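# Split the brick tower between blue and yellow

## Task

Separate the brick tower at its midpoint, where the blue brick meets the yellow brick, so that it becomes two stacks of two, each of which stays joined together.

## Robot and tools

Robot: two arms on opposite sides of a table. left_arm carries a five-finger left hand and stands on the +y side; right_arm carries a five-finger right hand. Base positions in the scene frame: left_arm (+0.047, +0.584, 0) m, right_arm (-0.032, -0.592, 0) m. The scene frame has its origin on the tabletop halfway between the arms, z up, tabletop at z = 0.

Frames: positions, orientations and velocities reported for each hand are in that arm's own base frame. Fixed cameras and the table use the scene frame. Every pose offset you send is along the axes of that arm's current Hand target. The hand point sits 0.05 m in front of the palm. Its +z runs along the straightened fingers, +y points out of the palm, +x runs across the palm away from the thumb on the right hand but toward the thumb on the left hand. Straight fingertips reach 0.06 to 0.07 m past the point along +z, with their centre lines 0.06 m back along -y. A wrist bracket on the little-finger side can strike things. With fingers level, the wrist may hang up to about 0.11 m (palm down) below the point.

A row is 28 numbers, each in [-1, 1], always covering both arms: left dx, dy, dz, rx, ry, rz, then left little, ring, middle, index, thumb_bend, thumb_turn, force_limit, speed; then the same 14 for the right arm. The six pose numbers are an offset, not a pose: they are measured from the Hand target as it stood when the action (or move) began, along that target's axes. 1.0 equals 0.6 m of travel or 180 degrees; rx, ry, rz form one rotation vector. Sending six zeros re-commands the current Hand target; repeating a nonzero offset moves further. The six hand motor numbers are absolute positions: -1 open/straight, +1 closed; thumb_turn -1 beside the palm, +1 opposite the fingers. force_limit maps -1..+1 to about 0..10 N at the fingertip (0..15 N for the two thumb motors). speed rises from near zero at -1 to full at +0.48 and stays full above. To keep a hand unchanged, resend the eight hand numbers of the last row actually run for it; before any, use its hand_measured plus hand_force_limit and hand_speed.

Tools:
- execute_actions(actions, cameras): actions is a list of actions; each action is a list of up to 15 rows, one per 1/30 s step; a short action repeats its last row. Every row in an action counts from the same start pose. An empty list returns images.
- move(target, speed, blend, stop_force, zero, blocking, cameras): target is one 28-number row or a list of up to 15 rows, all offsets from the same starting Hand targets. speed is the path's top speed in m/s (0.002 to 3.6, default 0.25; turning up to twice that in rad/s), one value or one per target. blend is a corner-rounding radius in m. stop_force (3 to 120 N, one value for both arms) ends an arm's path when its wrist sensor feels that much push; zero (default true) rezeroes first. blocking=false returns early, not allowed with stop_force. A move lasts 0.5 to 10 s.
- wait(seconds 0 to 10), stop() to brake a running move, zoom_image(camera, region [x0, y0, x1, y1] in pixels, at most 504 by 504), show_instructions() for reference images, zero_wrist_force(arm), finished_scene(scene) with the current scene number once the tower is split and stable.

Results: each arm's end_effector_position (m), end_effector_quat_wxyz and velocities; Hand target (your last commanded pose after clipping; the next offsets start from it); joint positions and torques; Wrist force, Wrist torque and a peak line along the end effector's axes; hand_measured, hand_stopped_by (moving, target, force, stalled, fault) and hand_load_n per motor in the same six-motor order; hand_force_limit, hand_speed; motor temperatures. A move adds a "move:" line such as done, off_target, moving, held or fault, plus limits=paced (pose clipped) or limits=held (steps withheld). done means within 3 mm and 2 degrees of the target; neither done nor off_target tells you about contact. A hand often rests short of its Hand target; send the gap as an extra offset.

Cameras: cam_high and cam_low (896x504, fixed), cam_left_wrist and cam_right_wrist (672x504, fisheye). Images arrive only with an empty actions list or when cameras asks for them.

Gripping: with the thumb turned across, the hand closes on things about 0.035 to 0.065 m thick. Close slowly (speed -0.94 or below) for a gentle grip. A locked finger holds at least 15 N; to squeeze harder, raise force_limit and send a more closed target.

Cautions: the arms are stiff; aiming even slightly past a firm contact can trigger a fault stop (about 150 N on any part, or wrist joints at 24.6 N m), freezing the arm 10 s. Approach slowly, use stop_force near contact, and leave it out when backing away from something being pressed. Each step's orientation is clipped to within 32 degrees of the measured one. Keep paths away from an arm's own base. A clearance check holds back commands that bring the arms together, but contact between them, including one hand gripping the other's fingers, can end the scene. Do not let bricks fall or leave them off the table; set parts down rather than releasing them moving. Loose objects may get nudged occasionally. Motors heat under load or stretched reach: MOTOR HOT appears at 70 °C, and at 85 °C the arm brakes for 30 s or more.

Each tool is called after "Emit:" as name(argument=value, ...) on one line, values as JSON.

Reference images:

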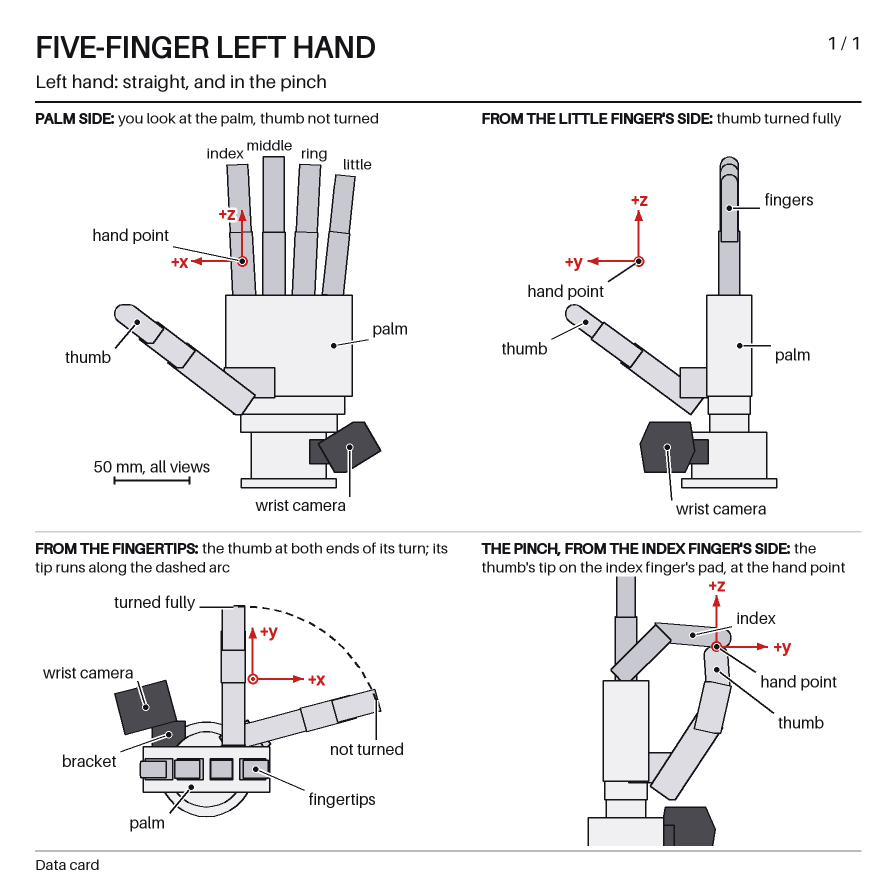

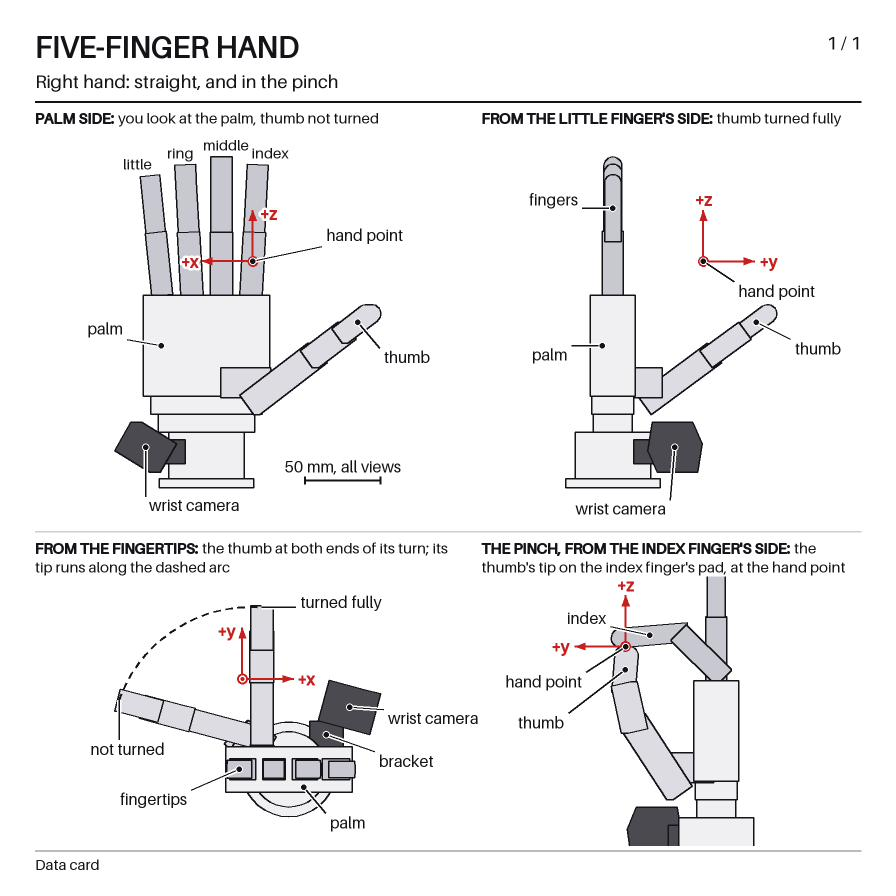

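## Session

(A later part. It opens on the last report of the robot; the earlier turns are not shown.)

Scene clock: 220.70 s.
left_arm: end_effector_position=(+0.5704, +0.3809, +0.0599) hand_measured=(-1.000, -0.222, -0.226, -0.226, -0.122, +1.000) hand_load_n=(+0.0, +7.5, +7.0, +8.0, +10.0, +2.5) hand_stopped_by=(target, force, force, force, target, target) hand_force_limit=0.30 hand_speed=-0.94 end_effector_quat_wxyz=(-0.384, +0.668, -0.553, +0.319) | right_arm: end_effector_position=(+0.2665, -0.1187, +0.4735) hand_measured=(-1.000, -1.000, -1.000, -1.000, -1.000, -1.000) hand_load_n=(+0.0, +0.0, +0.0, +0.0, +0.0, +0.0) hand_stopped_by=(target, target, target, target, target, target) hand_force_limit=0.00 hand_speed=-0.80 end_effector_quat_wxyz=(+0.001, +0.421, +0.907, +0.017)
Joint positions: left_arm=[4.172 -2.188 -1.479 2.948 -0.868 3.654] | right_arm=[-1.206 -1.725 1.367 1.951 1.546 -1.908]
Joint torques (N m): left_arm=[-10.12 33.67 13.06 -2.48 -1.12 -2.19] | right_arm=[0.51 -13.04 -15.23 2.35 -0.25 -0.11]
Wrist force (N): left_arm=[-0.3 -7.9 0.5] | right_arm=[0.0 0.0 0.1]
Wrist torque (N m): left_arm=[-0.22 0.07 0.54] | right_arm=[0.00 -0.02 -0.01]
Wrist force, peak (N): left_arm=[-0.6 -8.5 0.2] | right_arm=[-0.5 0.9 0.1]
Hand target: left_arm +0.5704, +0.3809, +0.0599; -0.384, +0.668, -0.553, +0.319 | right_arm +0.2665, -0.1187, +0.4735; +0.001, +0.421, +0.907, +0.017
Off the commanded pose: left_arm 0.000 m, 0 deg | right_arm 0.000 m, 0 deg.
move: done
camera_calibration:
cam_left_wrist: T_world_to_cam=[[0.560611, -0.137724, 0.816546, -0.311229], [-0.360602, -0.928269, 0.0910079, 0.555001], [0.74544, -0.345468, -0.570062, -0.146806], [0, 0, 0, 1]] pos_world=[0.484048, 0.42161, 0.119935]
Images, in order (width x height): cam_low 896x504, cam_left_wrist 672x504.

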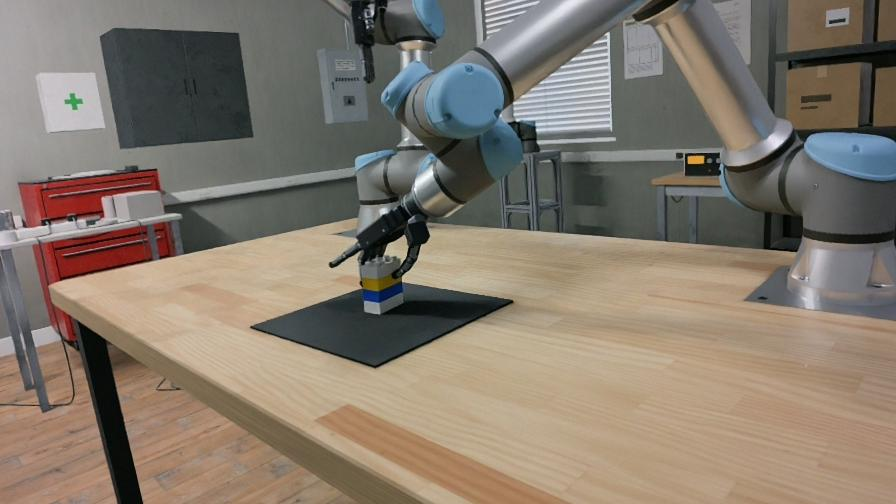

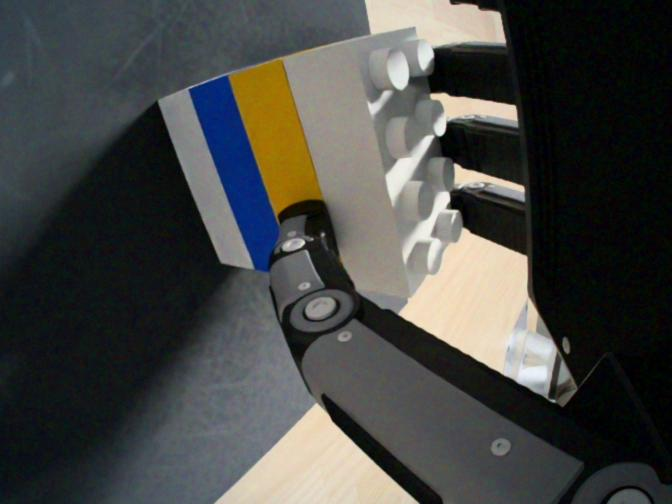

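Emit:
move(target=[0, -0.0722, -0.042, 0, 0, 0, -1, 0.15, 0.15, 0.15, -0.12, 1, 0.3, -0.94, 0, 0, 0, 0, 0, 0, -1, -1, -1, -1, -1, -1, 0, -0.8], speed=0.1, cameras=["cam_low", "cam_left_wrist"])

Emit:
zoom_image(camera="cam_low", region=[310, 150, 460, 300])

Scene clock: 225.10 s.
left_arm: end_effector_position=(+0.5704, +0.3809, +0.1099) hand_measured=(-1.000, -0.222, -0.226, -0.226, -0.122, +1.000) hand_load_n=(+0.0, +6.0, +6.0, +8.0, +11.5, +3.0) hand_stopped_by=(target, force, force, force, target, target) hand_force_limit=0.30 hand_speed=-0.94 end_effector_quat_wxyz=(-0.384, +0.668, -0.553, +0.319) | right_arm: end_effector_position=(+0.2665, -0.1187, +0.4735) hand_measured=(-1.000, -1.000, -1.000, -1.000, -1.000, -1.000) hand_load_n=(+0.0, +0.0, +0.0, +0.0, +0.0, +0.0) hand_stopped_by=(target, target, target, target, target, target) hand_force_limit=0.00 hand_speed=-0.80 end_effector_quat_wxyz=(+0.001, +0.421, +0.907, +0.017)
Joint positions: left_arm=[4.172 -2.134 -1.426 2.842 -0.868 3.654] | right_arm=[-1.206 -1.725 1.367 1.951 1.546 -1.908]
Joint torques (N m): left_arm=[8.85 49.28 27.13 -2.94 2.43 2.43] | right_arm=[-0.04 -12.28 -15.66 2.36 -0.26 -0.3]
Wrist force (N): left_arm=[0.2 -1.6 1.3] | right_arm=[-0.6 0.4 0.1]
Wrist torque (N m): left_arm=[-0.19 0.12 0.18] | right_arm=[0.07 0.07 -0.04]
Wrist force, peak (N): left_arm=[-0.7 -8.6 0.2] | right_arm=[-0.5 0.9 0.1]
Hand target: left_arm +0.5704, +0.3810, +0.1100; -0.384, +0.668, -0.553, +0.319 | right_arm +0.2665, -0.1187, +0.4735; +0.001, +0.421, +0.907, +0.017
Off the commanded pose: left_arm 0.000 m, 0 deg | right_arm 0.000 m, 0 deg.
move: done
camera_calibration:
cam_left_wrist: T_world_to_cam=[[0.560576, -0.137786, 0.816559, -0.351946], [-0.360711, -0.928228, 0.0910029, 0.550543], [0.745414, -0.345556, -0.570043, -0.118147], [0, 0, 0, 1]] pos_world=[0.483948, 0.42171, 0.169935]
Images, in order (width x height): cam_low 896x504, cam_left_wrist 672x504.

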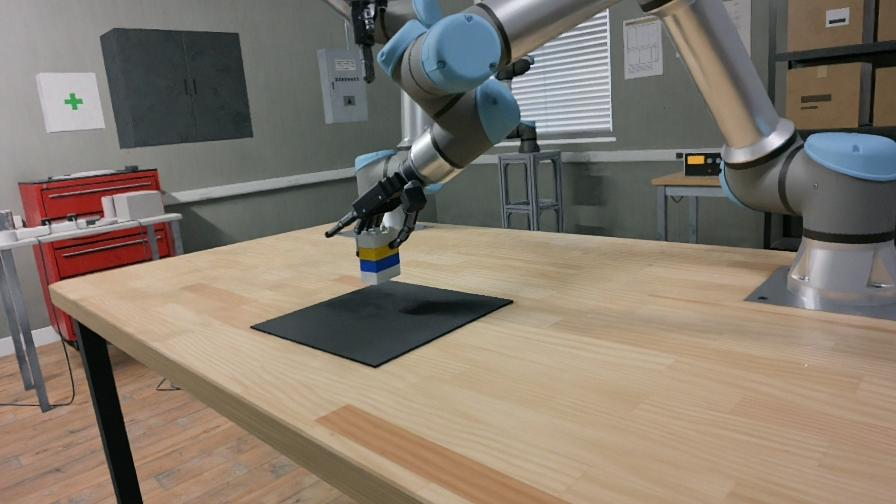

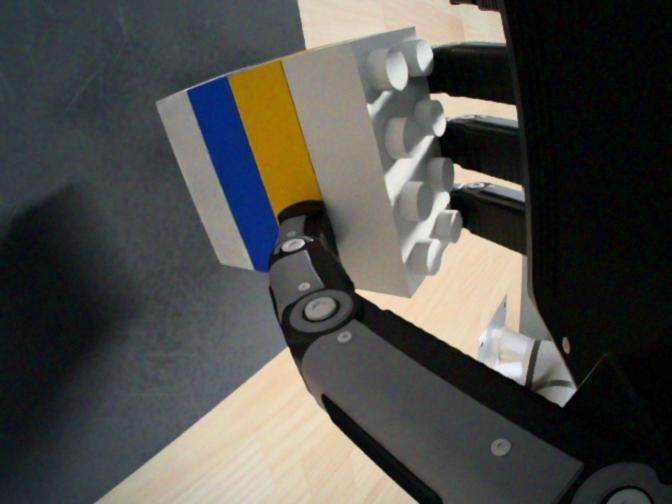

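Scaled by 3.360.

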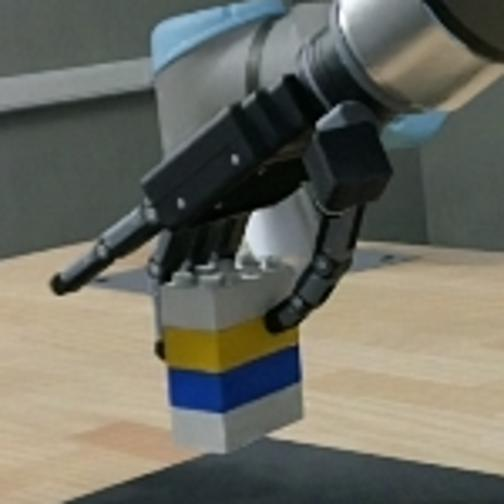

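Emit:
move(target=[0.0932, -0.4435, -0.2735, 0.3351, -0.0816, -0.5258, -1, 0.15, 0.15, 0.15, -0.12, 1, 0.3, -0.94, -0.472, -0.1613, 0.075, 0.0371, -0.5037, 0.0216, -1, -1, -1, -1, -1, 1, 0, 0], speed=0.25, cameras=["all"])

Scene clock: 258.73 s.
left_arm: end_effector_position=(+0.5725, +0.3250, +0.4226) hand_measured=(-1.000, -0.222, -0.226, -0.226, -0.122, +1.000) hand_load_n=(+0.0, +6.0, +6.0, +7.5, +11.5, +3.0) hand_stopped_by=(target, force, force, force, target, target) hand_force_limit=0.30 hand_speed=-0.94 end_effector_quat_wxyz=(-0.345, +0.617, +0.345, +0.617) | right_arm: end_effector_position=(+0.3763, -0.3960, +0.4220) hand_measured=(-1.000, -1.000, -1.000, -1.000, -1.000, +1.000) hand_load_n=(+0.0, +0.0, +0.0, +0.0, +0.0, -0.5) hand_stopped_by=(target, target, target, target, target, target) hand_force_limit=0.00 hand_speed=0.00 end_effector_quat_wxyz=(+0.623, +0.334, +0.623, -0.335)
Joint positions: left_arm=[3.82 -1.602 -1.786 3.388 -1.913 1.571] | right_arm=[-1.343 -1.875 2.072 -0.197 1.213 -1.572]
Joint torques (N m): left_arm=[-12.05 15.16 29.11 -0.8 -1.82 -2.54] | right_arm=[6.71 -2.83 -13.74 -2.93 3.06 2.48]
Wrist force (N): left_arm=[2.0 -0.4 2.5] | right_arm=[0.8 1.1 -1.5]
Wrist torque (N m): left_arm=[-0.14 0.00 0.18] | right_arm=[0.20 0.00 -0.12]
Wrist force, peak (N): left_arm=[2.3 -1.1 2.8] | right_arm=[1.1 1.6 -1.3]
Hand target: left_arm +0.5725, +0.3250, +0.4226; -0.345, +0.617, +0.345, +0.617 | right_arm +0.3763, -0.3960, +0.4220; +0.623, +0.334, +0.623, -0.335
Off the commanded pose: left_arm 0.000 m, 0 deg | right_arm 0.000 m, 0 deg.
move: done
camera_calibration:
cam_left_wrist: T_world_to_cam=[[-0.80276, 0.545226, 0.241463, 0.185373], [-0.102093, -0.524624, 0.845191, -0.127039], [0.587497, 0.653834, 0.476811, -0.637564], [0, 0, 0, 1]] pos_world=[0.510407, 0.249143, 0.366608]
cam_right_wrist: T_world_to_cam=[[0.836146, 0.48741, -0.251579, -0.0114873], [-0.0845813, 0.567748, 0.818845, -0.0927525], [0.541947, -0.663395, 0.515946, -0.567722], [0, 0, 0, 1]] pos_world=[0.309435, -0.318365, 0.365974]

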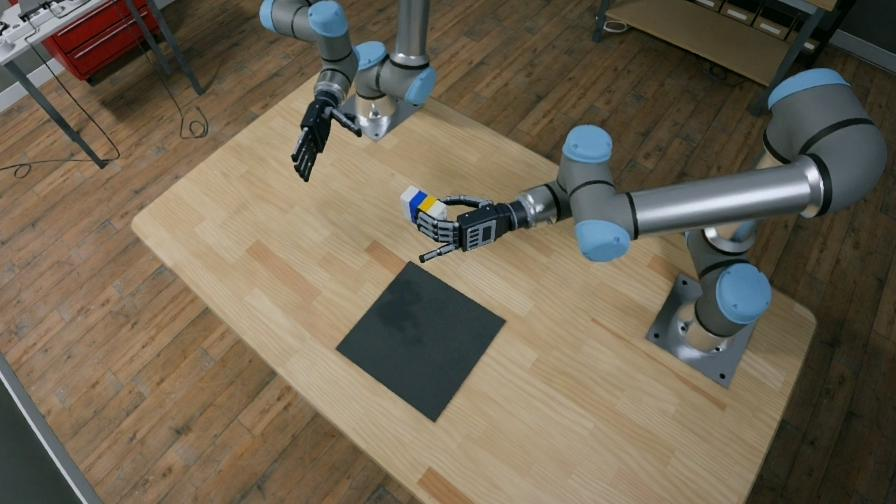

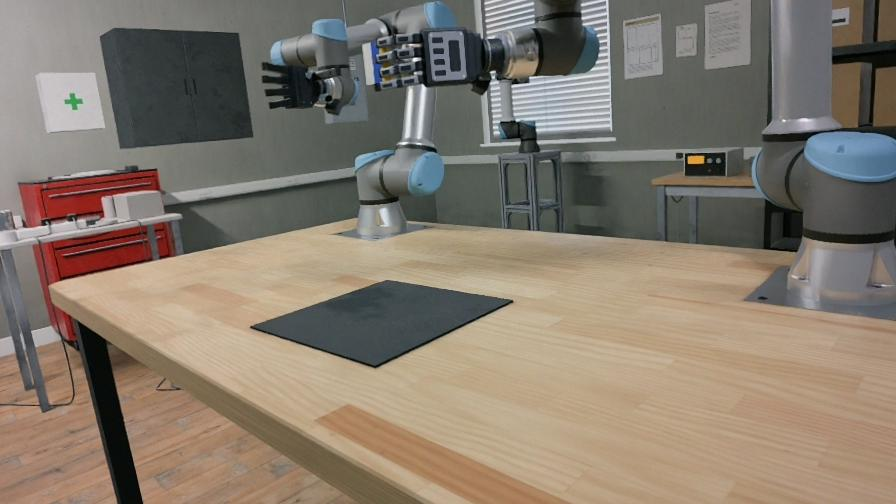

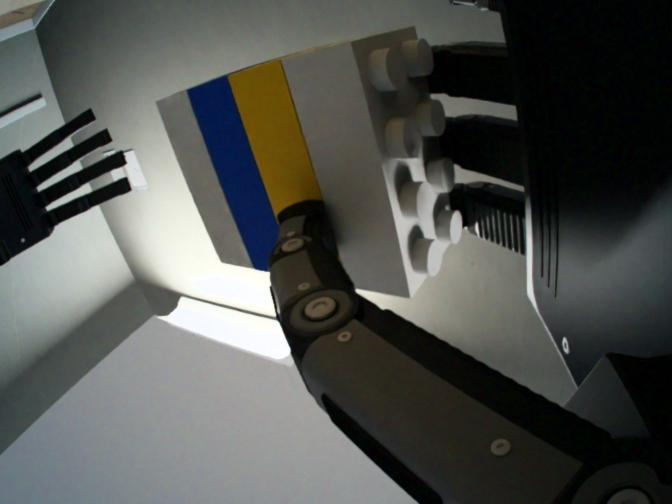

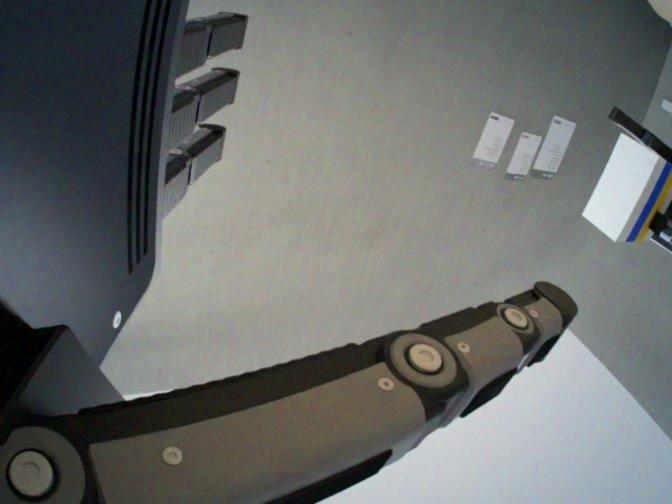

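Emit:
zoom_image(camera="cam_right_wrist", region=[552, 90, 672, 270])

Emit:
zoom_image(camera="cam_left_wrist", region=[140, 10, 460, 310])

Emit:
zoom_image(camera="cam_high", region=[380, 160, 500, 280])

Emit:
zoom_image(camera="cam_low", region=[340, 0, 500, 120])

Scaled by 2.800 from the camera's 672x504 image, which has a finer 960x720 frame.

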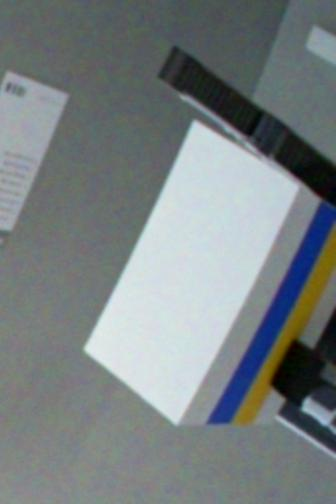

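Scaled by 1.575 from the camera's 672x504 image, which has a finer 960x720 frame.

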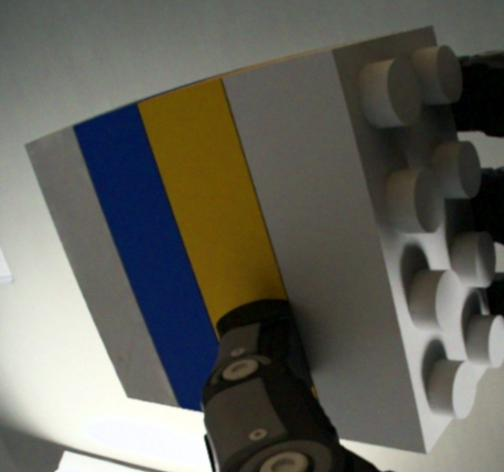

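Scaled by 4.200.

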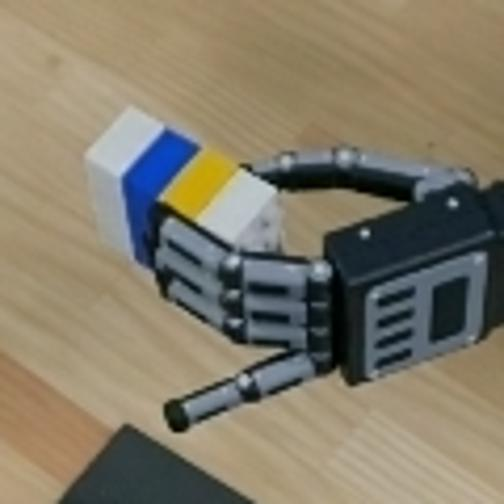

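Scaled by 3.150.

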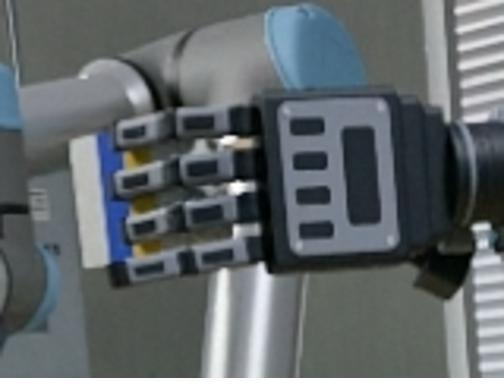

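Emit:
move(target=[0, 0, 0, 0, 0, 0, -1, 0.15, 0.15, 0.15, -0.12, 1, 0.3, -0.94, -0.0013, 0.2290, 0.1387, -0.0268, 0, 0, -1, -0.5, -0.5, -0.5, -0.5, 1, 0, -0.2], speed=0.15, cameras=["all"])

Emit:
zoom_image(camera="cam_right_wrist", region=[372, 0, 672, 300])

Emit:
zoom_image(camera="cam_high", region=[330, 130, 530, 290])

Scene clock: 286.70 s.
left_arm: end_effector_position=(+0.5725, +0.3250, +0.4226) hand_measured=(-1.000, -0.222, -0.226, -0.226, -0.122, +1.000) hand_load_n=(+0.0, +6.0, +6.0, +7.5, +11.5, +3.0) hand_stopped_by=(target, force, force, force, target, target) hand_force_limit=0.30 hand_speed=-0.94 end_effector_quat_wxyz=(-0.345, +0.617, +0.345, +0.617) | right_arm: end_effector_position=(+0.5366, -0.3895, +0.4227) hand_measured=(-1.000, -0.500, -0.500, -0.500, -0.500, +1.000) hand_load_n=(+0.0, +0.0, +0.0, +0.0, +0.0, -0.5) hand_stopped_by=(target, target, target, target, target, target) hand_force_limit=0.00 hand_speed=-0.20 end_effector_quat_wxyz=(+0.636, +0.308, +0.637, -0.308)
Joint positions: left_arm=[3.82 -1.602 -1.786 3.388 -1.913 1.571] | right_arm=[-0.938 -1.563 1.81 -0.246 1.534 -1.572]
Joint torques (N m): left_arm=[-10.48 15.09 29.1 -0.5 -1.59 -2.28] | right_arm=[7.97 -18.17 -29.53 0.04 2.89 2.11]
Wrist force (N): left_arm=[2.3 -0.4 2.4] | right_arm=[0.2 1.4 -1.6]
Wrist torque (N m): left_arm=[-0.13 -0.05 0.19] | right_arm=[0.25 0.11 -0.14]
Wrist force, peak (N): left_arm=[2.4 -0.3 2.6] | right_arm=[1.1 0.5 -2.3]
Hand target: left_arm +0.5725, +0.3250, +0.4226; -0.345, +0.617, +0.345, +0.617 | right_arm +0.5368, -0.3895, +0.4227; +0.636, +0.308, +0.637, -0.308
Off the commanded pose: left_arm 0.000 m, 0 deg | right_arm 0.000 m, 0 deg.
move: done
camera_calibration:
cam_left_wrist: T_world_to_cam=[[-0.802864, 0.545143, 0.241308, 0.185503], [-0.1021, -0.524521, 0.845253, -0.127084], [0.587355, 0.653986, 0.476778, -0.637517], [0, 0, 0, 1]] pos_world=[0.510407, 0.249144, 0.366609]
cam_right_wrist: T_world_to_cam=[[0.792249, 0.555932, -0.251558, -0.0983951], [-0.132104, 0.558744, 0.818751, -0.0613646], [0.595726, -0.615423, 0.516105, -0.660879], [0, 0, 0, 1]] pos_world=[0.46355, -0.317732, 0.366574]

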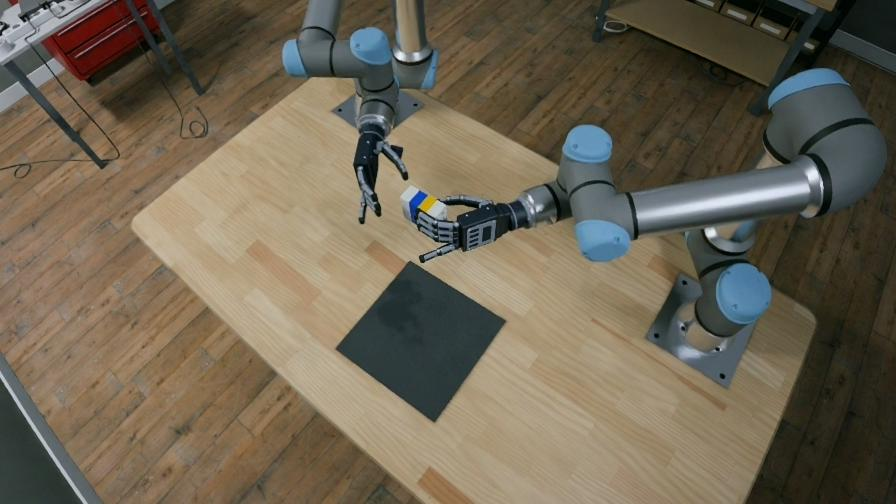

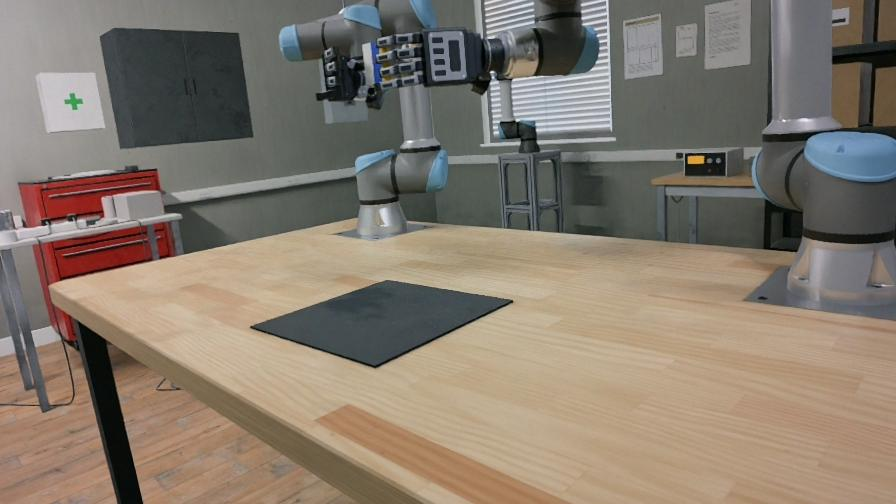

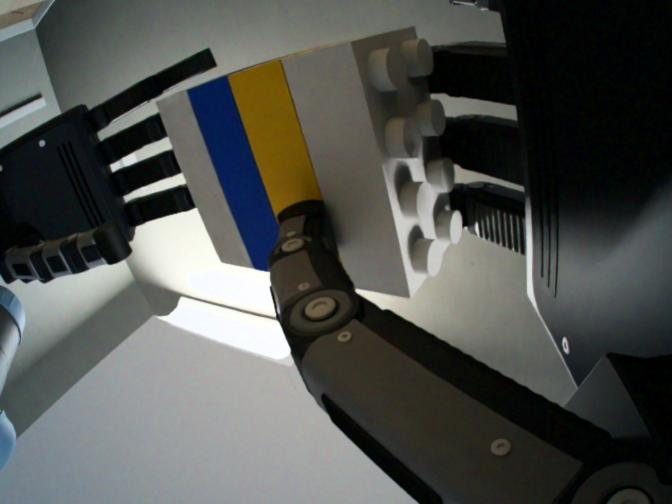

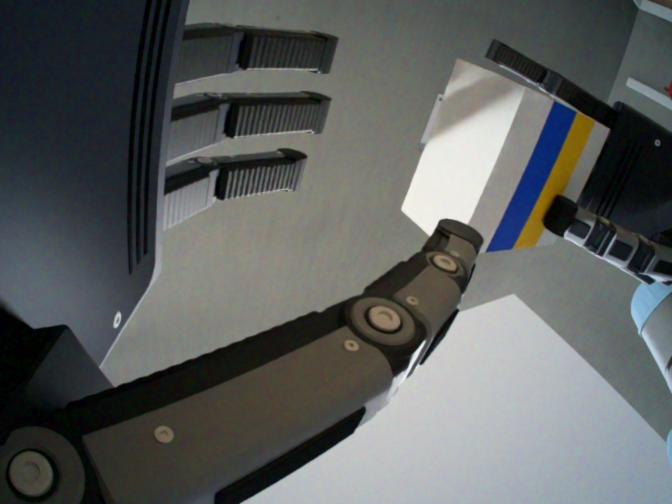

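Scaled by 1.680 from the camera's 672x504 image, which has a finer 960x720 frame.

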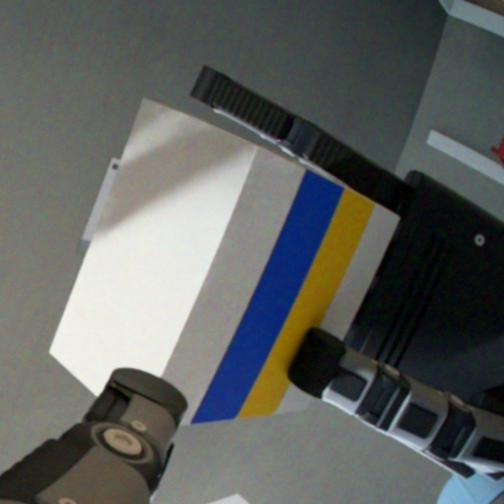

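Scaled by 2.520.

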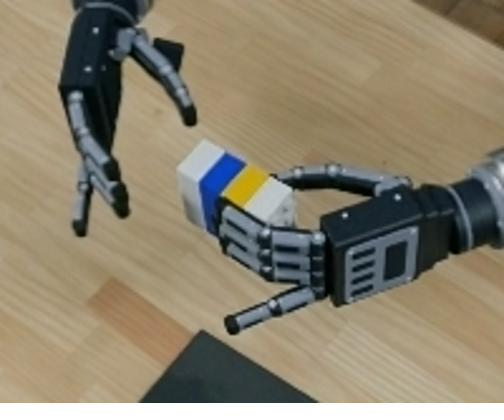

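Emit:
move(target=[0, 0, 0, 0, 0, 0, -1, 0.15, 0.15, 0.15, -0.12, 1, 0.3, -0.94, -0.0013, 0.0890, 0.0588, 0, 0, 0, -1, -0.5, -0.5, -0.5, -0.5, 1, 0, -0.2], speed=0.08, stop_force=12, cameras=["all"])

Emit:
zoom_image(camera="cam_right_wrist", region=[252, 0, 652, 360])

Emit:
zoom_image(camera="cam_high", region=[360, 150, 490, 270])

Emit:
zoom_image(camera="cam_low", region=[310, 0, 490, 130])

Scene clock: 306.27 s.
left_arm: end_effector_position=(+0.5725, +0.3250, +0.4226) hand_measured=(-1.000, -0.222, -0.226, -0.226, -0.122, +1.000) hand_load_n=(+0.0, +6.0, +5.5, +7.5, +11.5, +3.0) hand_stopped_by=(target, force, force, force, target, target) hand_force_limit=0.30 hand_speed=-0.94 end_effector_quat_wxyz=(-0.345, +0.617, +0.345, +0.617) | right_arm: end_effector_position=(+0.6006, -0.3841, +0.4234) hand_measured=(-1.000, -0.500, -0.500, -0.500, -0.500, +1.000) hand_load_n=(+0.0, +0.0, +0.0, +0.0, +0.0, +0.0) hand_stopped_by=(target, target, target, target, target, target) hand_force_limit=0.00 hand_speed=-0.20 end_effector_quat_wxyz=(+0.636, +0.308, +0.637, -0.308)
Joint positions: left_arm=[3.82 -1.602 -1.786 3.388 -1.913 1.571] | right_arm=[-0.81 -1.438 1.673 -0.235 1.662 -1.572]
Joint torques (N m): left_arm=[-11 15.2 29.09 -0.58 -1.67 -2.35] | right_arm=[6.17 -23.16 -28.39 -0.08 2.89 2.28]
Wrist force (N): left_arm=[2.0 -0.4 2.3] | right_arm=[0.3 1.3 -2.0]
Wrist torque (N m): left_arm=[-0.13 0.00 0.18] | right_arm=[0.26 0.10 -0.15]
Wrist force, peak (N): left_arm=[2.7 -0.2 2.4] | right_arm=[0.6 1.6 -1.8]
Hand target: left_arm +0.5725, +0.3250, +0.4226; -0.345, +0.617, +0.345, +0.617 | right_arm +0.6006, -0.3841, +0.4234; +0.636, +0.308, +0.637, -0.308
Off the commanded pose: left_arm 0.000 m, 0 deg | right_arm 0.000 m, 0 deg.
move: done
camera_calibration:
cam_left_wrist: T_world_to_cam=[[-0.802864, 0.545143, 0.241308, 0.185503], [-0.1021, -0.524521, 0.845253, -0.127084], [0.587355, 0.653986, 0.476778, -0.637517], [0, 0, 0, 1]] pos_world=[0.510407, 0.249144, 0.366609]
cam_right_wrist: T_world_to_cam=[[0.792249, 0.555932, -0.251558, -0.151846], [-0.132104, 0.558744, 0.818751, -0.0565134], [0.595726, -0.615423, 0.516105, -0.695984], [0, 0, 0, 1]] pos_world=[0.52745, -0.312332, 0.367274]

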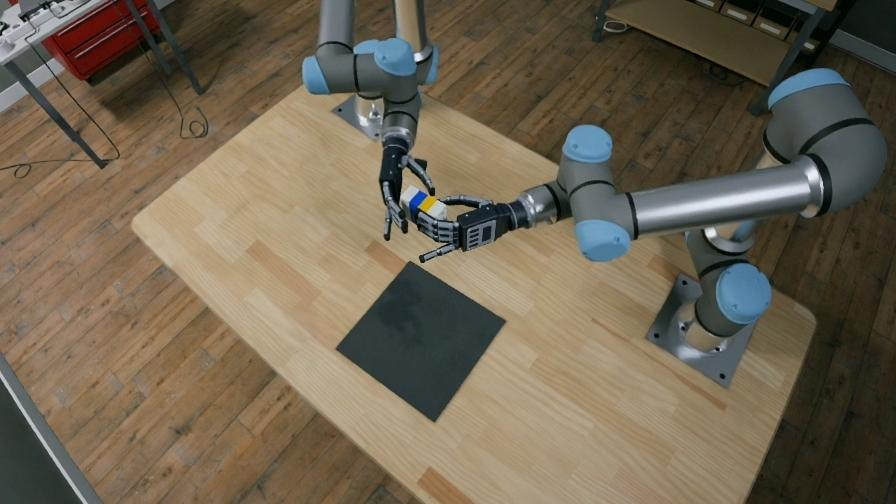

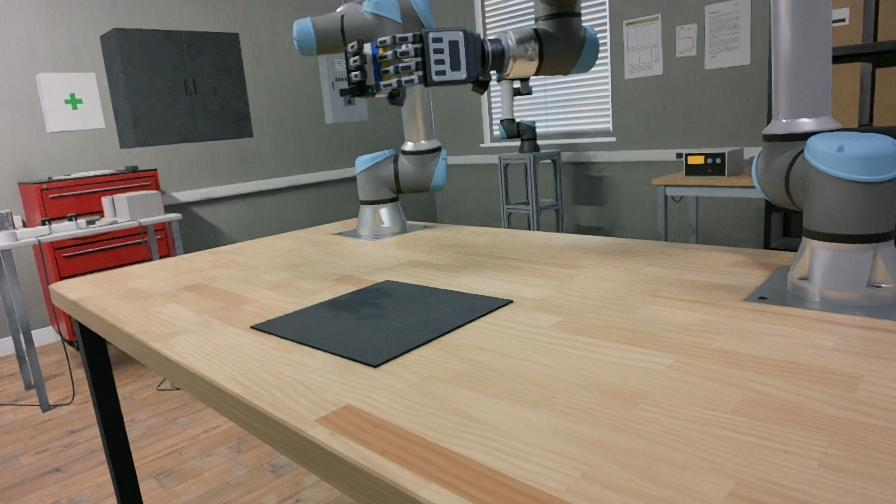

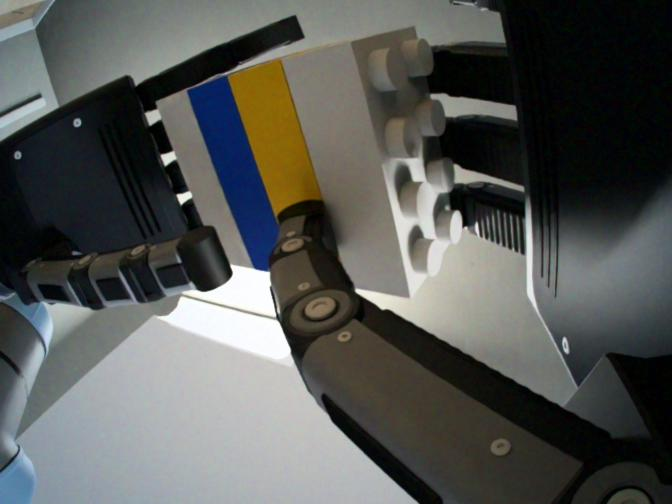

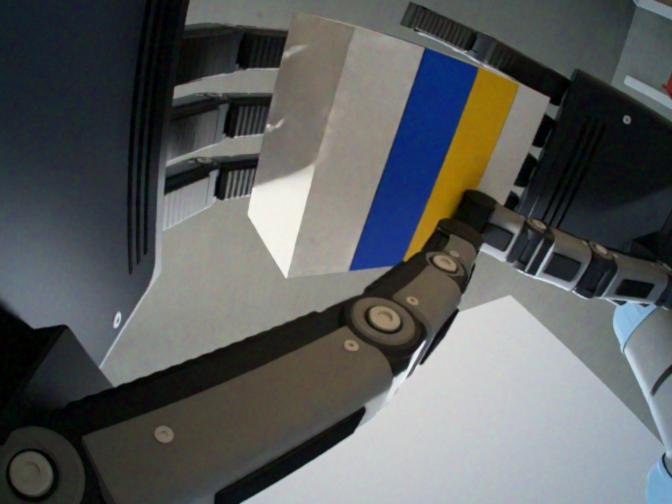

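Scaled by 1.260 from the camera's 672x504 image, which has a finer 960x720 frame.

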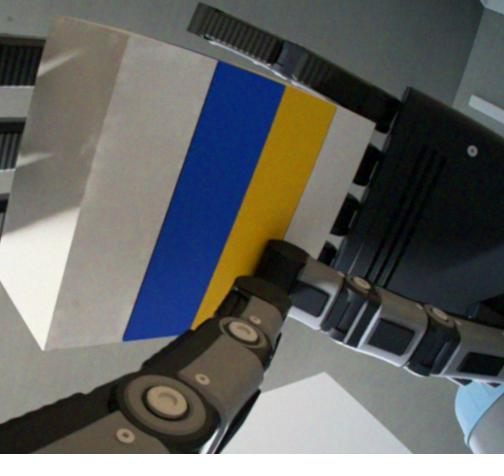

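Scaled by 3.877.

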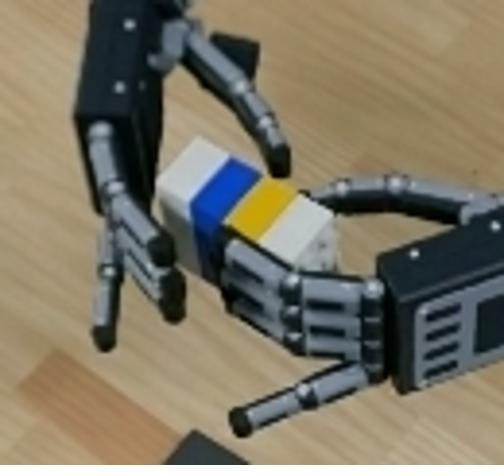

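Scaled by 2.800.

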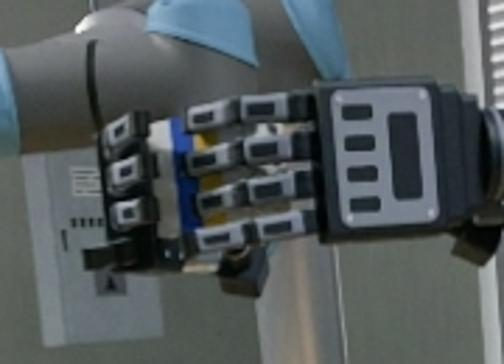

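Emit:
move(target=[0, 0, 0, 0, 0, 0, -1, 0.15, 0.15, 0.15, -0.12, 1, 0.3, -0.94, 0, 0, 0, 0, 0, 0, -1, -0.5, -0.5, -0.5, -0.12, 1, -0.7, -0.8], cameras=[])

Emit:
move(target=[0, 0, 0, 0, 0, 0, -1, 0.15, 0.15, 0.15, -0.12, 1, 0.3, -0.94, 0, 0, 0, 0, 0, 0, -1, 0.1, 0.1, 0.1, -0.12, 1, -0.5, -0.94], cameras=["cam_high", "cam_left_wrist", "cam_right_wrist"])

Emit:
zoom_image(camera="cam_high", region=[360, 150, 490, 270])

Scene clock: 314.43 s.
left_arm: end_effector_position=(+0.5725, +0.3250, +0.4226) hand_measured=(-1.000, -0.222, -0.226, -0.226, -0.122, +1.000) hand_load_n=(+0.0, +6.0, +6.0, +7.5, +13.0, +3.0) hand_stopped_by=(target, force, force, force, target, target) hand_force_limit=0.30 hand_speed=-0.94 end_effector_quat_wxyz=(-0.345, +0.617, +0.345, +0.617) | right_arm: end_effector_position=(+0.6006, -0.3840, +0.4234) hand_measured=(-1.000, -0.500, -0.500, -0.500, -0.150, +1.000) hand_load_n=(+0.0, +0.0, +0.0, +0.0, +2.0, +0.0) hand_stopped_by=(target, target, target, target, force, target) hand_force_limit=-0.70 hand_speed=-0.80 end_effector_quat_wxyz=(+0.636, +0.308, +0.637, -0.308)
Joint positions: left_arm=[3.82 -1.602 -1.786 3.388 -1.913 1.571] | right_arm=[-0.81 -1.438 1.673 -0.235 1.662 -1.572]
Joint torques (N m): left_arm=[-11.76 15.54 28.55 -0.46 -1.33 -2.33] | right_arm=[3.82 -23.08 -27.8 -0.12 2.76 2.12]
Wrist force (N): left_arm=[2.1 -0.1 4.4] | right_arm=[0.1 3.2 -2.0]
Wrist torque (N m): left_arm=[-0.08 0.03 0.18] | right_arm=[0.27 0.13 -0.13]
Wrist force, peak (N): left_arm=[2.3 0.0 4.4] | right_arm=[0.4 3.7 -2.4]
Hand target: left_arm +0.5725, +0.3250, +0.4226; -0.345, +0.617, +0.345, +0.617 | right_arm +0.6006, -0.3841, +0.4234; +0.636, +0.308, +0.637, -0.308
Off the commanded pose: left_arm 0.000 m, 0 deg | right_arm 0.000 m, 0 deg.
move: done
No camera images: "cameras" was empty.

Scene clock: 316.40 s.
left_arm: end_effector_position=(+0.5725, +0.3250, +0.4226) hand_measured=(-1.000, -0.222, -0.226, -0.226, -0.122, +1.000) hand_load_n=(+0.0, +5.0, +4.5, +7.0, +13.0, +4.0) hand_stopped_by=(target, force, force, force, target, target) hand_force_limit=0.30 hand_speed=-0.94 end_effector_quat_wxyz=(-0.345, +0.617, +0.345, +0.617) | right_arm: end_effector_position=(+0.6006, -0.3841, +0.4234) hand_measured=(-1.000, -0.208, -0.332, -0.220, -0.150, +1.000) hand_load_n=(+0.0, +4.0, +3.5, +3.0, +5.0, +1.0) hand_stopped_by=(target, force, force, force, force, target) hand_force_limit=-0.50 hand_speed=-0.94 end_effector_quat_wxyz=(+0.636, +0.308, +0.637, -0.308)
Joint positions: left_arm=[3.82 -1.602 -1.786 3.388 -1.913 1.571] | right_arm=[-0.81 -1.438 1.673 -0.235 1.662 -1.572]
Joint torques (N m): left_arm=[-8.66 16.67 26.53 -0.15 -0.07 -2.3] | right_arm=[-4.28 -24.47 -27.75 -0.85 1.12 2.09]
Wrist force (N): left_arm=[2.6 2.0 0.4] | right_arm=[0.7 0.0 0.7]
Wrist torque (N m): left_arm=[-0.08 -0.10 0.12] | right_arm=[0.31 0.01 -0.19]
Wrist force, peak (N): left_arm=[2.2 -0.1 4.4] | right_arm=[0.8 3.5 -2.3]
Hand target: left_arm +0.5725, +0.3250, +0.4226; -0.345, +0.617, +0.345, +0.617 | right_arm +0.6006, -0.3841, +0.4234; +0.636, +0.308, +0.637, -0.308
Off the commanded pose: left_arm 0.000 m, 0 deg | right_arm 0.000 m, 0 deg.
move: done
camera_calibration:
cam_left_wrist: T_world_to_cam=[[-0.802864, 0.545143, 0.241308, 0.185503], [-0.1021, -0.524521, 0.845253, -0.127084], [0.587355, 0.653986, 0.476778, -0.637517], [0, 0, 0, 1]] pos_world=[0.510407, 0.249144, 0.366609]
cam_right_wrist: T_world_to_cam=[[0.792249, 0.555932, -0.251558, -0.151846], [-0.132104, 0.558744, 0.818751, -0.0565134], [0.595726, -0.615423, 0.516105, -0.695984], [0, 0, 0, 1]] pos_world=[0.52745, -0.312332, 0.367274]
Images, in order (width x height): cam_high 896x504, cam_left_wrist 672x504, cam_right_wrist 672x504.

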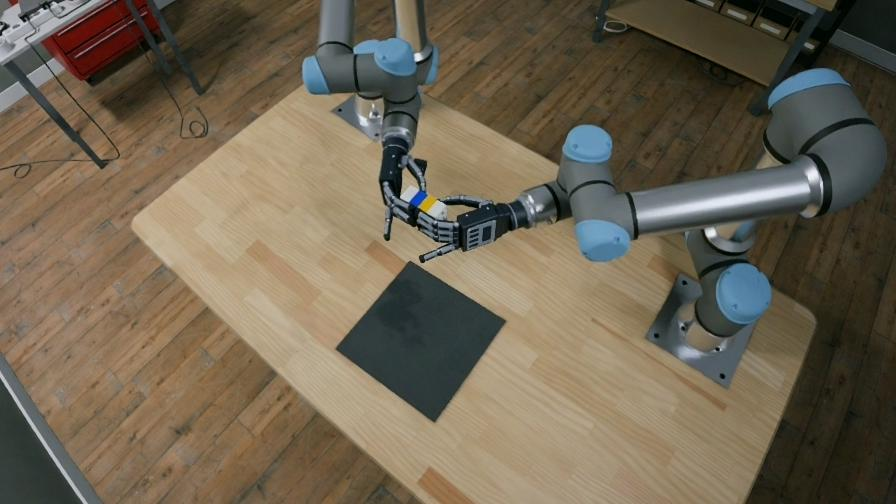

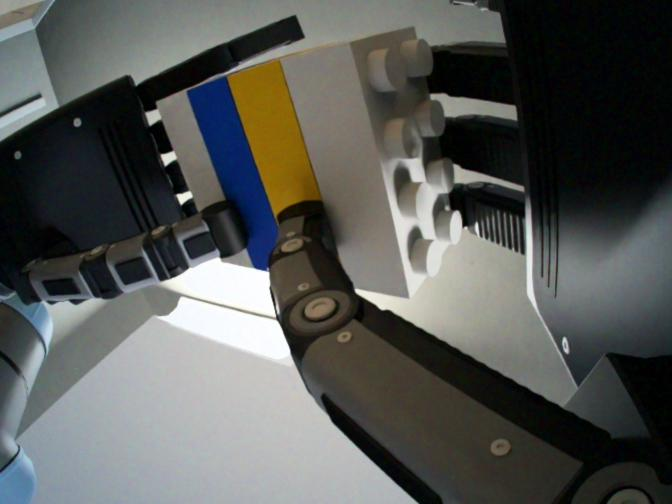

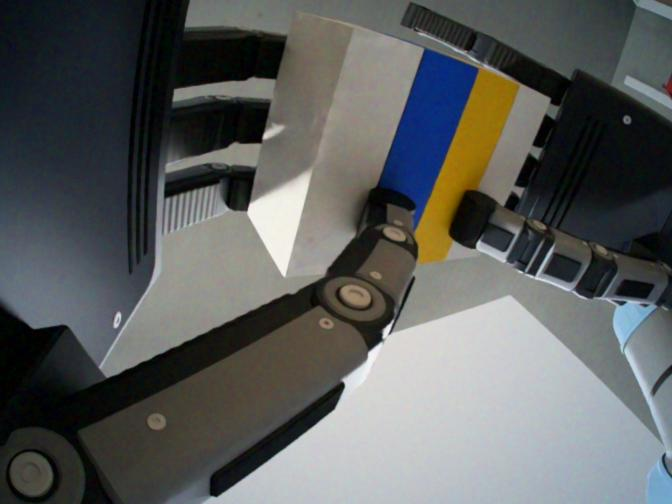

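Scaled by 3.877.

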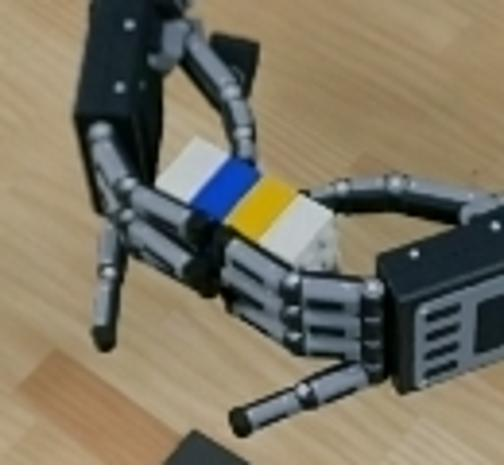

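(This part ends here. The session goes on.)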